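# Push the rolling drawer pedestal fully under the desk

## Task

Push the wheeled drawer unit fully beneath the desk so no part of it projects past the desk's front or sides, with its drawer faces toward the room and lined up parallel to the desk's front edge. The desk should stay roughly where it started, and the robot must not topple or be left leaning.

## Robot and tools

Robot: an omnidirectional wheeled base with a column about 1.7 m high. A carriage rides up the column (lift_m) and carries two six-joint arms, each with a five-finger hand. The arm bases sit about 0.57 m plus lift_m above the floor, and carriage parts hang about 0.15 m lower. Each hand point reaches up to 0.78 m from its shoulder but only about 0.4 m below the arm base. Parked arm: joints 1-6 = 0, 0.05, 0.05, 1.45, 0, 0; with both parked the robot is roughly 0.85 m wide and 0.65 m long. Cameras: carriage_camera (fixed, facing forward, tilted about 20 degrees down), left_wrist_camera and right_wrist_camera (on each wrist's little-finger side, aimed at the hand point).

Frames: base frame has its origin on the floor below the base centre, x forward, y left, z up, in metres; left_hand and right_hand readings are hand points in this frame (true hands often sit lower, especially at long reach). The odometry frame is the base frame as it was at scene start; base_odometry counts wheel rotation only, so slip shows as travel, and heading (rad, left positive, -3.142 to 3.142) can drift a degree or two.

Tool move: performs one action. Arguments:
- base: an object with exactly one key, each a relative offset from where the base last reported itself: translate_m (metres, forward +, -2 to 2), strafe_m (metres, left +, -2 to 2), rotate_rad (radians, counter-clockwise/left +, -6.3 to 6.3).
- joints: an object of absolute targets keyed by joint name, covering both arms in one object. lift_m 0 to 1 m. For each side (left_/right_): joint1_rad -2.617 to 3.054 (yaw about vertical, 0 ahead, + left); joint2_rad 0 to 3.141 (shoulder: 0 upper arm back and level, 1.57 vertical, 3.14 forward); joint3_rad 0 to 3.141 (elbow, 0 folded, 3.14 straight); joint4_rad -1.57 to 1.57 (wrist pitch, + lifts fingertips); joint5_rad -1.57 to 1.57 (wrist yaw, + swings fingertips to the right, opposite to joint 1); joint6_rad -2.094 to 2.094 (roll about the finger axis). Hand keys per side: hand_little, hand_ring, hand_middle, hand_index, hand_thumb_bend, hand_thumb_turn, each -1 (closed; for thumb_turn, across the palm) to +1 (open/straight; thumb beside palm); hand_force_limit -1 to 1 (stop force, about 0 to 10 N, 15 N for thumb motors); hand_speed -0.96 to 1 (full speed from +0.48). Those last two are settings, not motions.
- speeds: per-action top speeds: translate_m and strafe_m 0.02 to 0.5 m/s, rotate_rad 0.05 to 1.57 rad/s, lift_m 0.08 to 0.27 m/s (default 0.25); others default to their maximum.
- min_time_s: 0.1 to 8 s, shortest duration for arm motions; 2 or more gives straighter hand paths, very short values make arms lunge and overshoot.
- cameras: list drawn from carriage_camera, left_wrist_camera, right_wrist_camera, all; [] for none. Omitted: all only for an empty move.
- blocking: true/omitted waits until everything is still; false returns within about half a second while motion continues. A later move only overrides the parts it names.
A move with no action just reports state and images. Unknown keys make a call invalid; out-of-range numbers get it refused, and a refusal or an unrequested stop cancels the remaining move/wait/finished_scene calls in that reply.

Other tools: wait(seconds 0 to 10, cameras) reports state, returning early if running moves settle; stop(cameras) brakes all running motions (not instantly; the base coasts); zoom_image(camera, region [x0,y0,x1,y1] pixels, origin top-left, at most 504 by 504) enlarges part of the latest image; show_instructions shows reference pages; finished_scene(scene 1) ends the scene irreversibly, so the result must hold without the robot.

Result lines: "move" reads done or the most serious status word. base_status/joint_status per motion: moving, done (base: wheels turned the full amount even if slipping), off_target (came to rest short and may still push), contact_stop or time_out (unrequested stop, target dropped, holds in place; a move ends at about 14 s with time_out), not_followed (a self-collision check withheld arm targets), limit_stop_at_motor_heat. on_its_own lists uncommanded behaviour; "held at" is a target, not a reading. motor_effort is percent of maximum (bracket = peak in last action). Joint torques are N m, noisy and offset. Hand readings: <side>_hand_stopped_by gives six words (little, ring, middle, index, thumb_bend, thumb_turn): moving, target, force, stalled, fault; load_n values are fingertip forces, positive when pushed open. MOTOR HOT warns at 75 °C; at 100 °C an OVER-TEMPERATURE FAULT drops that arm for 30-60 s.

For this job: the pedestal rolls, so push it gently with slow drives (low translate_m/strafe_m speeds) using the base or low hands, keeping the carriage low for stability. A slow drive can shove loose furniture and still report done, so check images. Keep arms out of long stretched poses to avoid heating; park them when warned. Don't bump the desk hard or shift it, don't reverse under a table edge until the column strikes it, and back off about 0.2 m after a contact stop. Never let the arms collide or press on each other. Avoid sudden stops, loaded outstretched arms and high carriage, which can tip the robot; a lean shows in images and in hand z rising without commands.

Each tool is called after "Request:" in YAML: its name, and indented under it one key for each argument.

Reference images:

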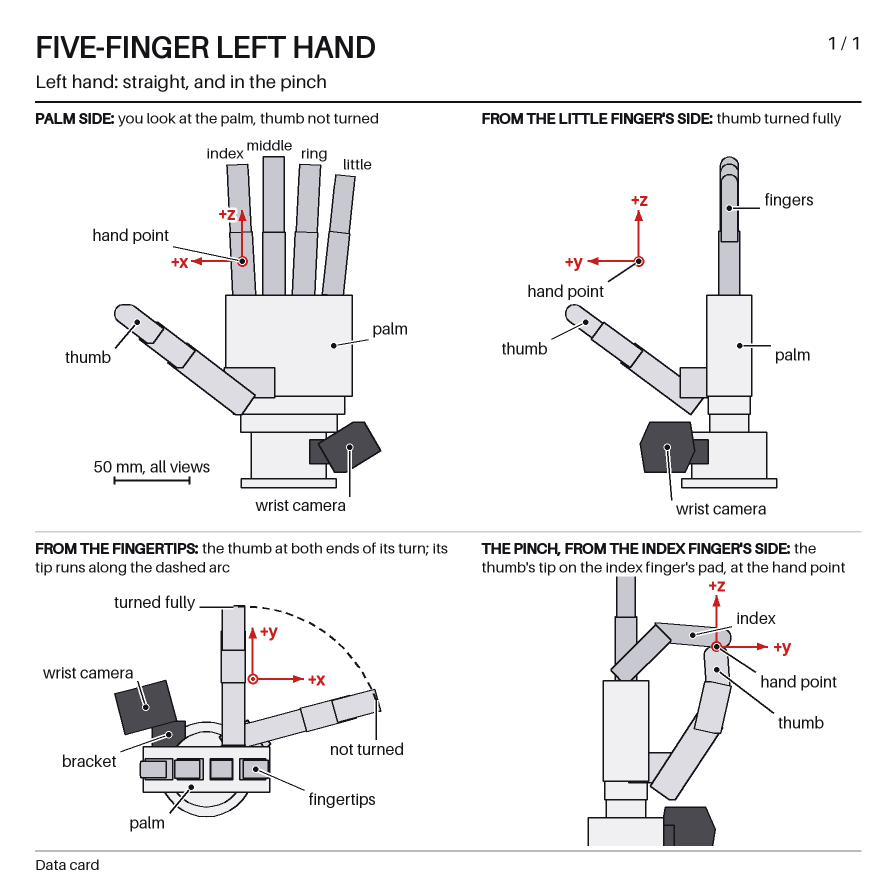

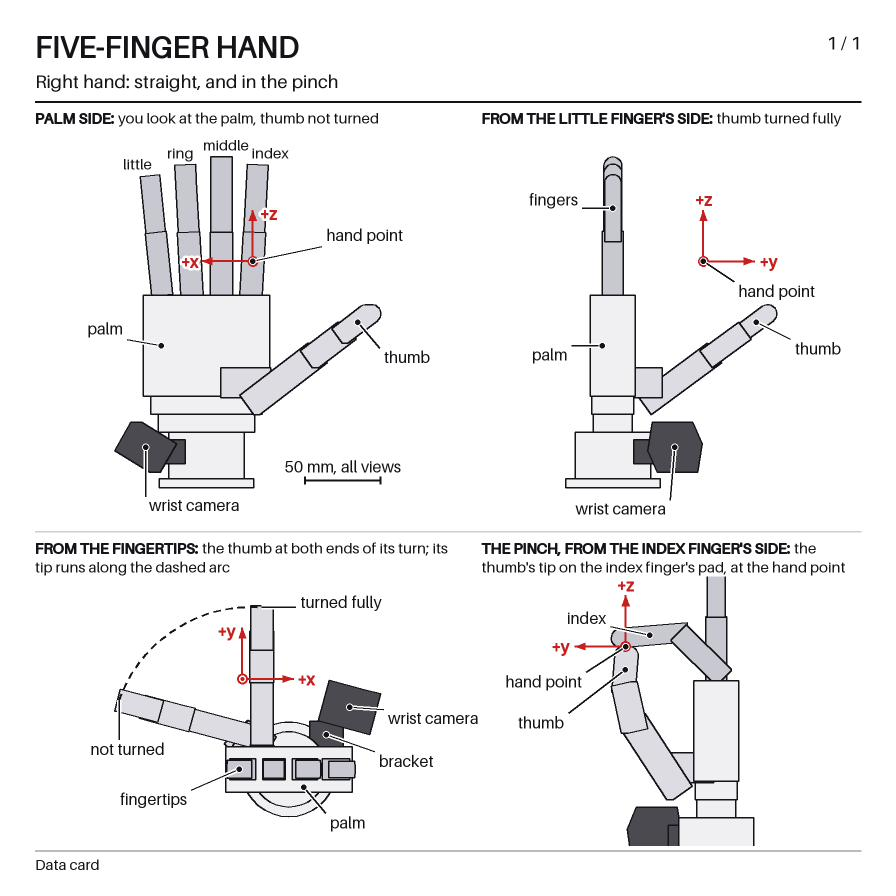

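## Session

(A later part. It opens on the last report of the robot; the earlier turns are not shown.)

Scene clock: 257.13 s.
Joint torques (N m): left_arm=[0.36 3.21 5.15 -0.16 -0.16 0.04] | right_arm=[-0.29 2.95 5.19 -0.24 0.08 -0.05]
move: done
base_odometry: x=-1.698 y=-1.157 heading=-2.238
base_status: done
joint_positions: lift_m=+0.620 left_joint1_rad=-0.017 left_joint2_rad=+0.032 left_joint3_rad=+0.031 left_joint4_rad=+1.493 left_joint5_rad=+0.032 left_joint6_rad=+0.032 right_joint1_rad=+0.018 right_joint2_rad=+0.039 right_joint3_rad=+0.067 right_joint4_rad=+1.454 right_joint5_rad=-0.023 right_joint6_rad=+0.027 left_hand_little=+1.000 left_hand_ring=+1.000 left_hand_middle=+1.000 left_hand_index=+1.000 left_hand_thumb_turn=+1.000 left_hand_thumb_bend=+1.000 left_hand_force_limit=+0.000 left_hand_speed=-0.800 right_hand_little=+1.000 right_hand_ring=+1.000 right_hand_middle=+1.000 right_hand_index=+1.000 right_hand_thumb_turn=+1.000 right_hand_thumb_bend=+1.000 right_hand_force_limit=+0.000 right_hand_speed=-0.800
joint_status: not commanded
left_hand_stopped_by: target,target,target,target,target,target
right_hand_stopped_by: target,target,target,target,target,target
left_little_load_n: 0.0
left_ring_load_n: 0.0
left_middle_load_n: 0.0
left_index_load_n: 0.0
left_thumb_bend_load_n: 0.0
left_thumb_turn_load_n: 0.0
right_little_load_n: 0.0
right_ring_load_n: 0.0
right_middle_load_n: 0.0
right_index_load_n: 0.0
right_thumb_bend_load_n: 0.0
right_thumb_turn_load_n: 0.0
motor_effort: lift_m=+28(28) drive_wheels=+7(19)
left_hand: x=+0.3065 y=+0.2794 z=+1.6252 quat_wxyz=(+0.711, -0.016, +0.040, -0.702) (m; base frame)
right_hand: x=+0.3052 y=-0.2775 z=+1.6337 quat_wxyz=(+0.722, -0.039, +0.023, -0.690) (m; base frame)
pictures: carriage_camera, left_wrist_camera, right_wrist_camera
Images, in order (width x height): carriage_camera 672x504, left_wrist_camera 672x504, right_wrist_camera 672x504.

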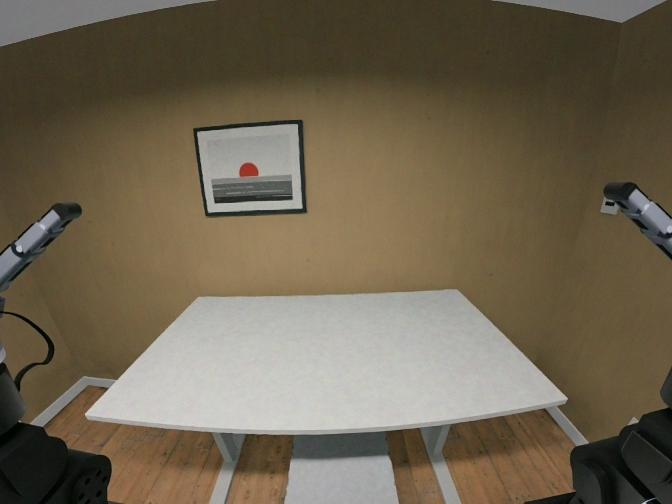

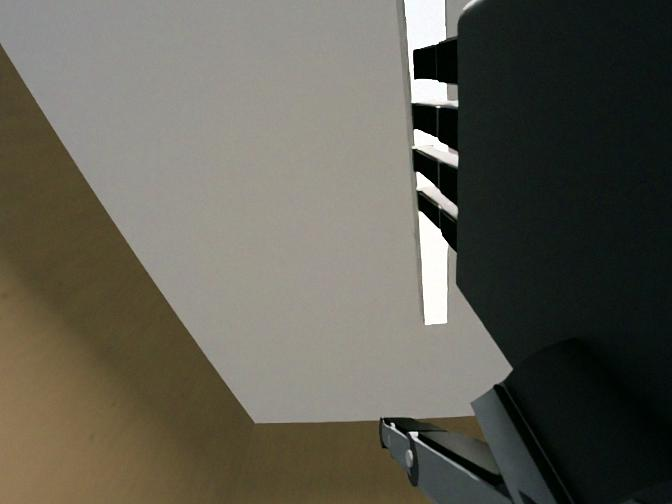

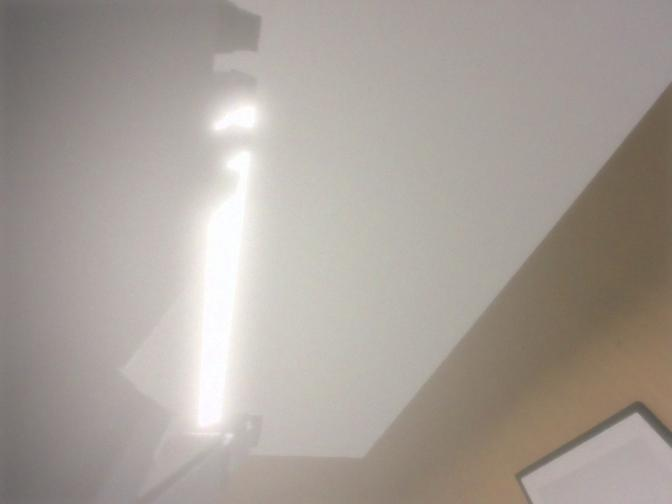

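Request:
move:
  base: {"translate_m": 0.25}
  speeds: {"translate_m": 0.1}
  cameras: ["carriage_camera"]

Request:
move:
  base: {"translate_m": -0.4}
  speeds: {"translate_m": 0.25}
  cameras: ["carriage_camera"]

Request:
zoom_image:
  camera: "carriage_camera"
  region: [200, 300, 470, 504]

Scene clock: 273.53 s.
Joint torques (N m): left_arm=[0.17 3.37 5.41 -0.2 -0.1 -0.03] | right_arm=[-0.38 3 5.35 -0.2 0.08 -0.05]
move: done
base_odometry: x=-1.853 y=-1.353 heading=-2.239
base_status: done
joint_positions: lift_m=+0.620 left_joint1_rad=-0.017 left_joint2_rad=+0.032 left_joint3_rad=+0.031 left_joint4_rad=+1.493 left_joint5_rad=+0.032 left_joint6_rad=+0.032 right_joint1_rad=+0.018 right_joint2_rad=+0.039 right_joint3_rad=+0.067 right_joint4_rad=+1.454 right_joint5_rad=-0.023 right_joint6_rad=+0.027 left_hand_little=+1.000 left_hand_ring=+1.000 left_hand_middle=+1.000 left_hand_index=+1.000 left_hand_thumb_turn=+1.000 left_hand_thumb_bend=+1.000 left_hand_force_limit=+0.000 left_hand_speed=-0.800 right_hand_little=+1.000 right_hand_ring=+1.000 right_hand_middle=+1.000 right_hand_index=+1.000 right_hand_thumb_turn=+1.000 right_hand_thumb_bend=+1.000 right_hand_force_limit=+0.000 right_hand_speed=-0.800
joint_status: not commanded
left_hand_stopped_by: target,target,target,target,target,target
right_hand_stopped_by: target,target,target,target,target,target
left_little_load_n: 0.0
left_ring_load_n: 0.0
left_middle_load_n: 0.0
left_index_load_n: 0.0
left_thumb_bend_load_n: 0.0
left_thumb_turn_load_n: 0.0
right_little_load_n: 0.0
right_ring_load_n: 0.0
right_middle_load_n: 0.0
right_index_load_n: 0.0
right_thumb_bend_load_n: 0.0
right_thumb_turn_load_n: 0.0
motor_effort: lift_m=+28(28) drive_wheels=+7(18)
left_hand: x=+0.3065 y=+0.2794 z=+1.6252 quat_wxyz=(+0.711, -0.016, +0.040, -0.702) (m; base frame)
right_hand: x=+0.3051 y=-0.2775 z=+1.6338 quat_wxyz=(+0.722, -0.039, +0.023, -0.690) (m; base frame)
pictures: carriage_camera
Images, in order (width x height): carriage_camera 672x504.

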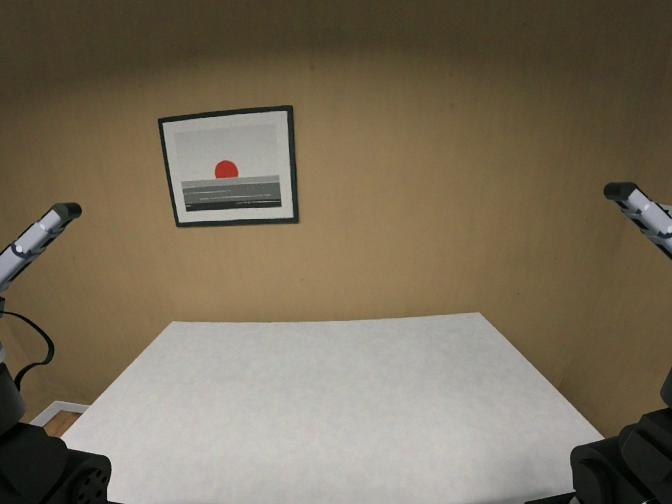

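Scene clock: 276.43 s.
Joint torques (N m): left_arm=[0.05 3.34 5.3 -0.11 -0.11 -0.02] | right_arm=[-0.14 3 5.46 -0.21 0.03 -0.07]
move: done
base_odometry: x=-1.605 y=-1.039 heading=-2.240
base_status: done
joint_positions: lift_m=+0.620 left_joint1_rad=-0.017 left_joint2_rad=+0.032 left_joint3_rad=+0.031 left_joint4_rad=+1.490 left_joint5_rad=+0.032 left_joint6_rad=+0.032 right_joint1_rad=+0.018 right_joint2_rad=+0.039 right_joint3_rad=+0.067 right_joint4_rad=+1.454 right_joint5_rad=-0.023 right_joint6_rad=+0.027 left_hand_little=+1.000 left_hand_ring=+1.000 left_hand_middle=+1.000 left_hand_index=+1.000 left_hand_thumb_turn=+1.000 left_hand_thumb_bend=+1.000 left_hand_force_limit=+0.000 left_hand_speed=-0.800 right_hand_little=+1.000 right_hand_ring=+1.000 right_hand_middle=+1.000 right_hand_index=+1.000 right_hand_thumb_turn=+1.000 right_hand_thumb_bend=+1.000 right_hand_force_limit=+0.000 right_hand_speed=-0.800
joint_status: not commanded
left_hand_stopped_by: target,target,target,target,target,target
right_hand_stopped_by: target,target,target,target,target,target
left_little_load_n: 0.0
left_ring_load_n: 0.0
left_middle_load_n: 0.0
left_index_load_n: 0.0
left_thumb_bend_load_n: 0.0
left_thumb_turn_load_n: 0.0
right_little_load_n: 0.0
right_ring_load_n: 0.0
right_middle_load_n: 0.0
right_index_load_n: 0.0
right_thumb_bend_load_n: 0.0
right_thumb_turn_load_n: 0.0
motor_effort: lift_m=+28(28) drive_wheels=-3(11)
left_hand: x=+0.3071 y=+0.2793 z=+1.6250 quat_wxyz=(+0.711, -0.017, +0.041, -0.702) (m; base frame)
right_hand: x=+0.3051 y=-0.2775 z=+1.6338 quat_wxyz=(+0.722, -0.039, +0.023, -0.690) (m; base frame)
pictures: carriage_camera
Images, in order (width x height): carriage_camera 672x504.

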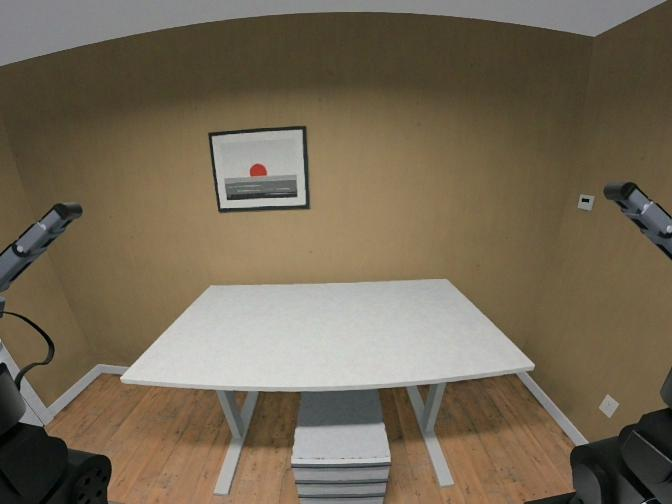

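Scaled by 1.867 from the camera's 672x504 image, which has a finer 960x720 frame.

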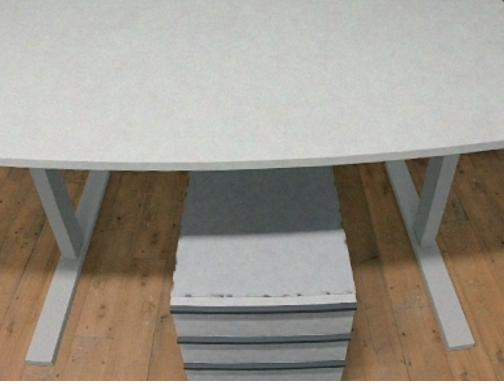

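Request:
move:
  base: {"translate_m": 0.515}
  speeds: {"translate_m": 0.1}
  cameras: ["carriage_camera"]

Request:
move:
  base: {"translate_m": -0.6}
  speeds: {"translate_m": 0.25}
  cameras: ["carriage_camera"]

Request:
zoom_image:
  camera: "carriage_camera"
  region: [200, 300, 470, 504]

Scene clock: 293.53 s.
Joint torques (N m): left_arm=[0.05 3.17 5.12 -0.16 -0.11 -0.01] | right_arm=[-0.27 3.06 5.6 -0.26 0.04 -0.06]
move: done
base_odometry: x=-1.924 y=-1.443 heading=-2.241
base_status: done
joint_positions: lift_m=+0.620 left_joint1_rad=-0.017 left_joint2_rad=+0.032 left_joint3_rad=+0.031 left_joint4_rad=+1.493 left_joint5_rad=+0.033 left_joint6_rad=+0.032 right_joint1_rad=+0.018 right_joint2_rad=+0.039 right_joint3_rad=+0.067 right_joint4_rad=+1.455 right_joint5_rad=-0.023 right_joint6_rad=+0.027 left_hand_little=+1.000 left_hand_ring=+1.000 left_hand_middle=+1.000 left_hand_index=+1.000 left_hand_thumb_turn=+1.000 left_hand_thumb_bend=+1.000 left_hand_force_limit=+0.000 left_hand_speed=-0.800 right_hand_little=+1.000 right_hand_ring=+1.000 right_hand_middle=+1.000 right_hand_index=+1.000 right_hand_thumb_turn=+1.000 right_hand_thumb_bend=+1.000 right_hand_force_limit=+0.000 right_hand_speed=-0.800
joint_status: not commanded
left_hand_stopped_by: target,target,target,target,target,target
right_hand_stopped_by: target,target,target,target,target,target
left_little_load_n: 0.0
left_ring_load_n: 0.0
left_middle_load_n: 0.0
left_index_load_n: 0.0
left_thumb_bend_load_n: 0.0
left_thumb_turn_load_n: 0.0
right_little_load_n: 0.0
right_ring_load_n: 0.0
right_middle_load_n: 0.0
right_index_load_n: 0.0
right_thumb_bend_load_n: 0.0
right_thumb_turn_load_n: 0.0
motor_effort: lift_m=+28(28) drive_wheels=+8(18)
left_hand: x=+0.3065 y=+0.2793 z=+1.6252 quat_wxyz=(+0.711, -0.016, +0.040, -0.702) (m; base frame)
right_hand: x=+0.3050 y=-0.2775 z=+1.6338 quat_wxyz=(+0.722, -0.039, +0.023, -0.690) (m; base frame)
pictures: carriage_camera
Images, in order (width x height): carriage_camera 672x504.

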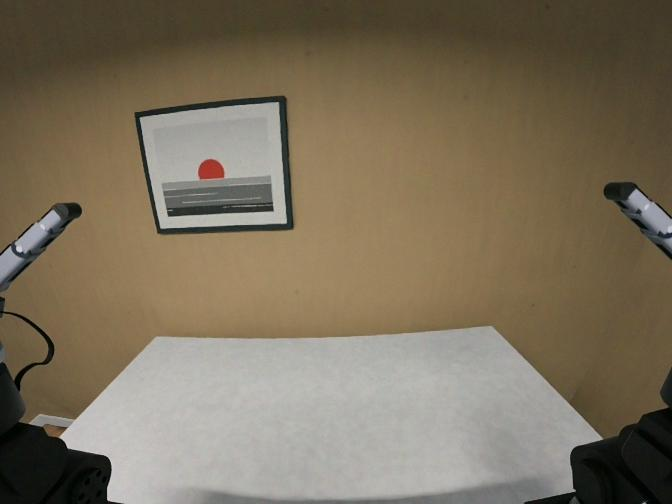

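Scene clock: 297.33 s.
Joint torques (N m): left_arm=[0.16 3.3 5.26 -0.17 -0.12 -0.04] | right_arm=[-0.36 2.99 5.42 -0.21 0.06 -0.03]
move: done
base_odometry: x=-1.551 y=-0.973 heading=-2.242
base_status: done
joint_positions: lift_m=+0.620 left_joint1_rad=-0.017 left_joint2_rad=+0.032 left_joint3_rad=+0.031 left_joint4_rad=+1.490 left_joint5_rad=+0.033 left_joint6_rad=+0.032 right_joint1_rad=+0.018 right_joint2_rad=+0.039 right_joint3_rad=+0.067 right_joint4_rad=+1.454 right_joint5_rad=-0.023 right_joint6_rad=+0.027 left_hand_little=+1.000 left_hand_ring=+1.000 left_hand_middle=+1.000 left_hand_index=+1.000 left_hand_thumb_turn=+1.000 left_hand_thumb_bend=+1.000 left_hand_force_limit=+0.000 left_hand_speed=-0.800 right_hand_little=+1.000 right_hand_ring=+1.000 right_hand_middle=+1.000 right_hand_index=+1.000 right_hand_thumb_turn=+1.000 right_hand_thumb_bend=+1.000 right_hand_force_limit=+0.000 right_hand_speed=-0.800
joint_status: not commanded
left_hand_stopped_by: target,target,target,target,target,target
right_hand_stopped_by: target,target,target,target,target,target
left_little_load_n: 0.0
left_ring_load_n: 0.0
left_middle_load_n: 0.0
left_index_load_n: 0.0
left_thumb_bend_load_n: 0.0
left_thumb_turn_load_n: 0.0
right_little_load_n: 0.0
right_ring_load_n: 0.0
right_middle_load_n: 0.0
right_index_load_n: 0.0
right_thumb_bend_load_n: 0.0
right_thumb_turn_load_n: 0.0
motor_effort: lift_m=+28(28) drive_wheels=-3(12)
left_hand: x=+0.3071 y=+0.2793 z=+1.6250 quat_wxyz=(+0.711, -0.017, +0.041, -0.702) (m; base frame)
right_hand: x=+0.3053 y=-0.2775 z=+1.6337 quat_wxyz=(+0.722, -0.040, +0.024, -0.690) (m; base frame)
pictures: carriage_camera
Images, in order (width x height): carriage_camera 672x504.

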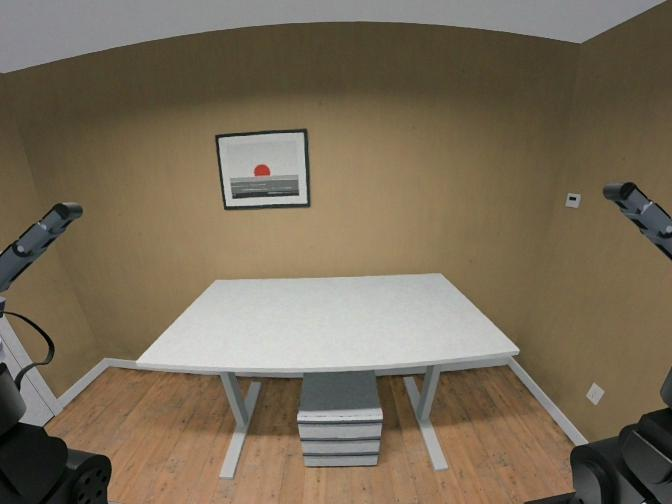

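Scaled by 1.867 from the camera's 672x504 image, which has a finer 960x720 frame.

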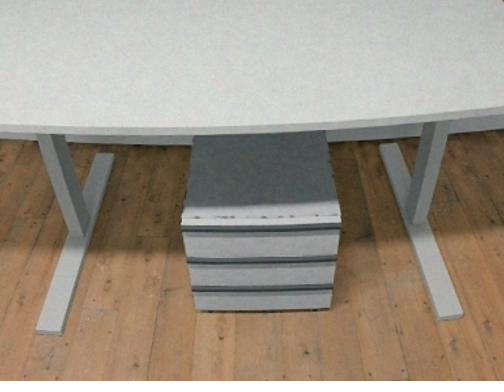

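Request:
finished_scene:

The scene is finished: the task was done.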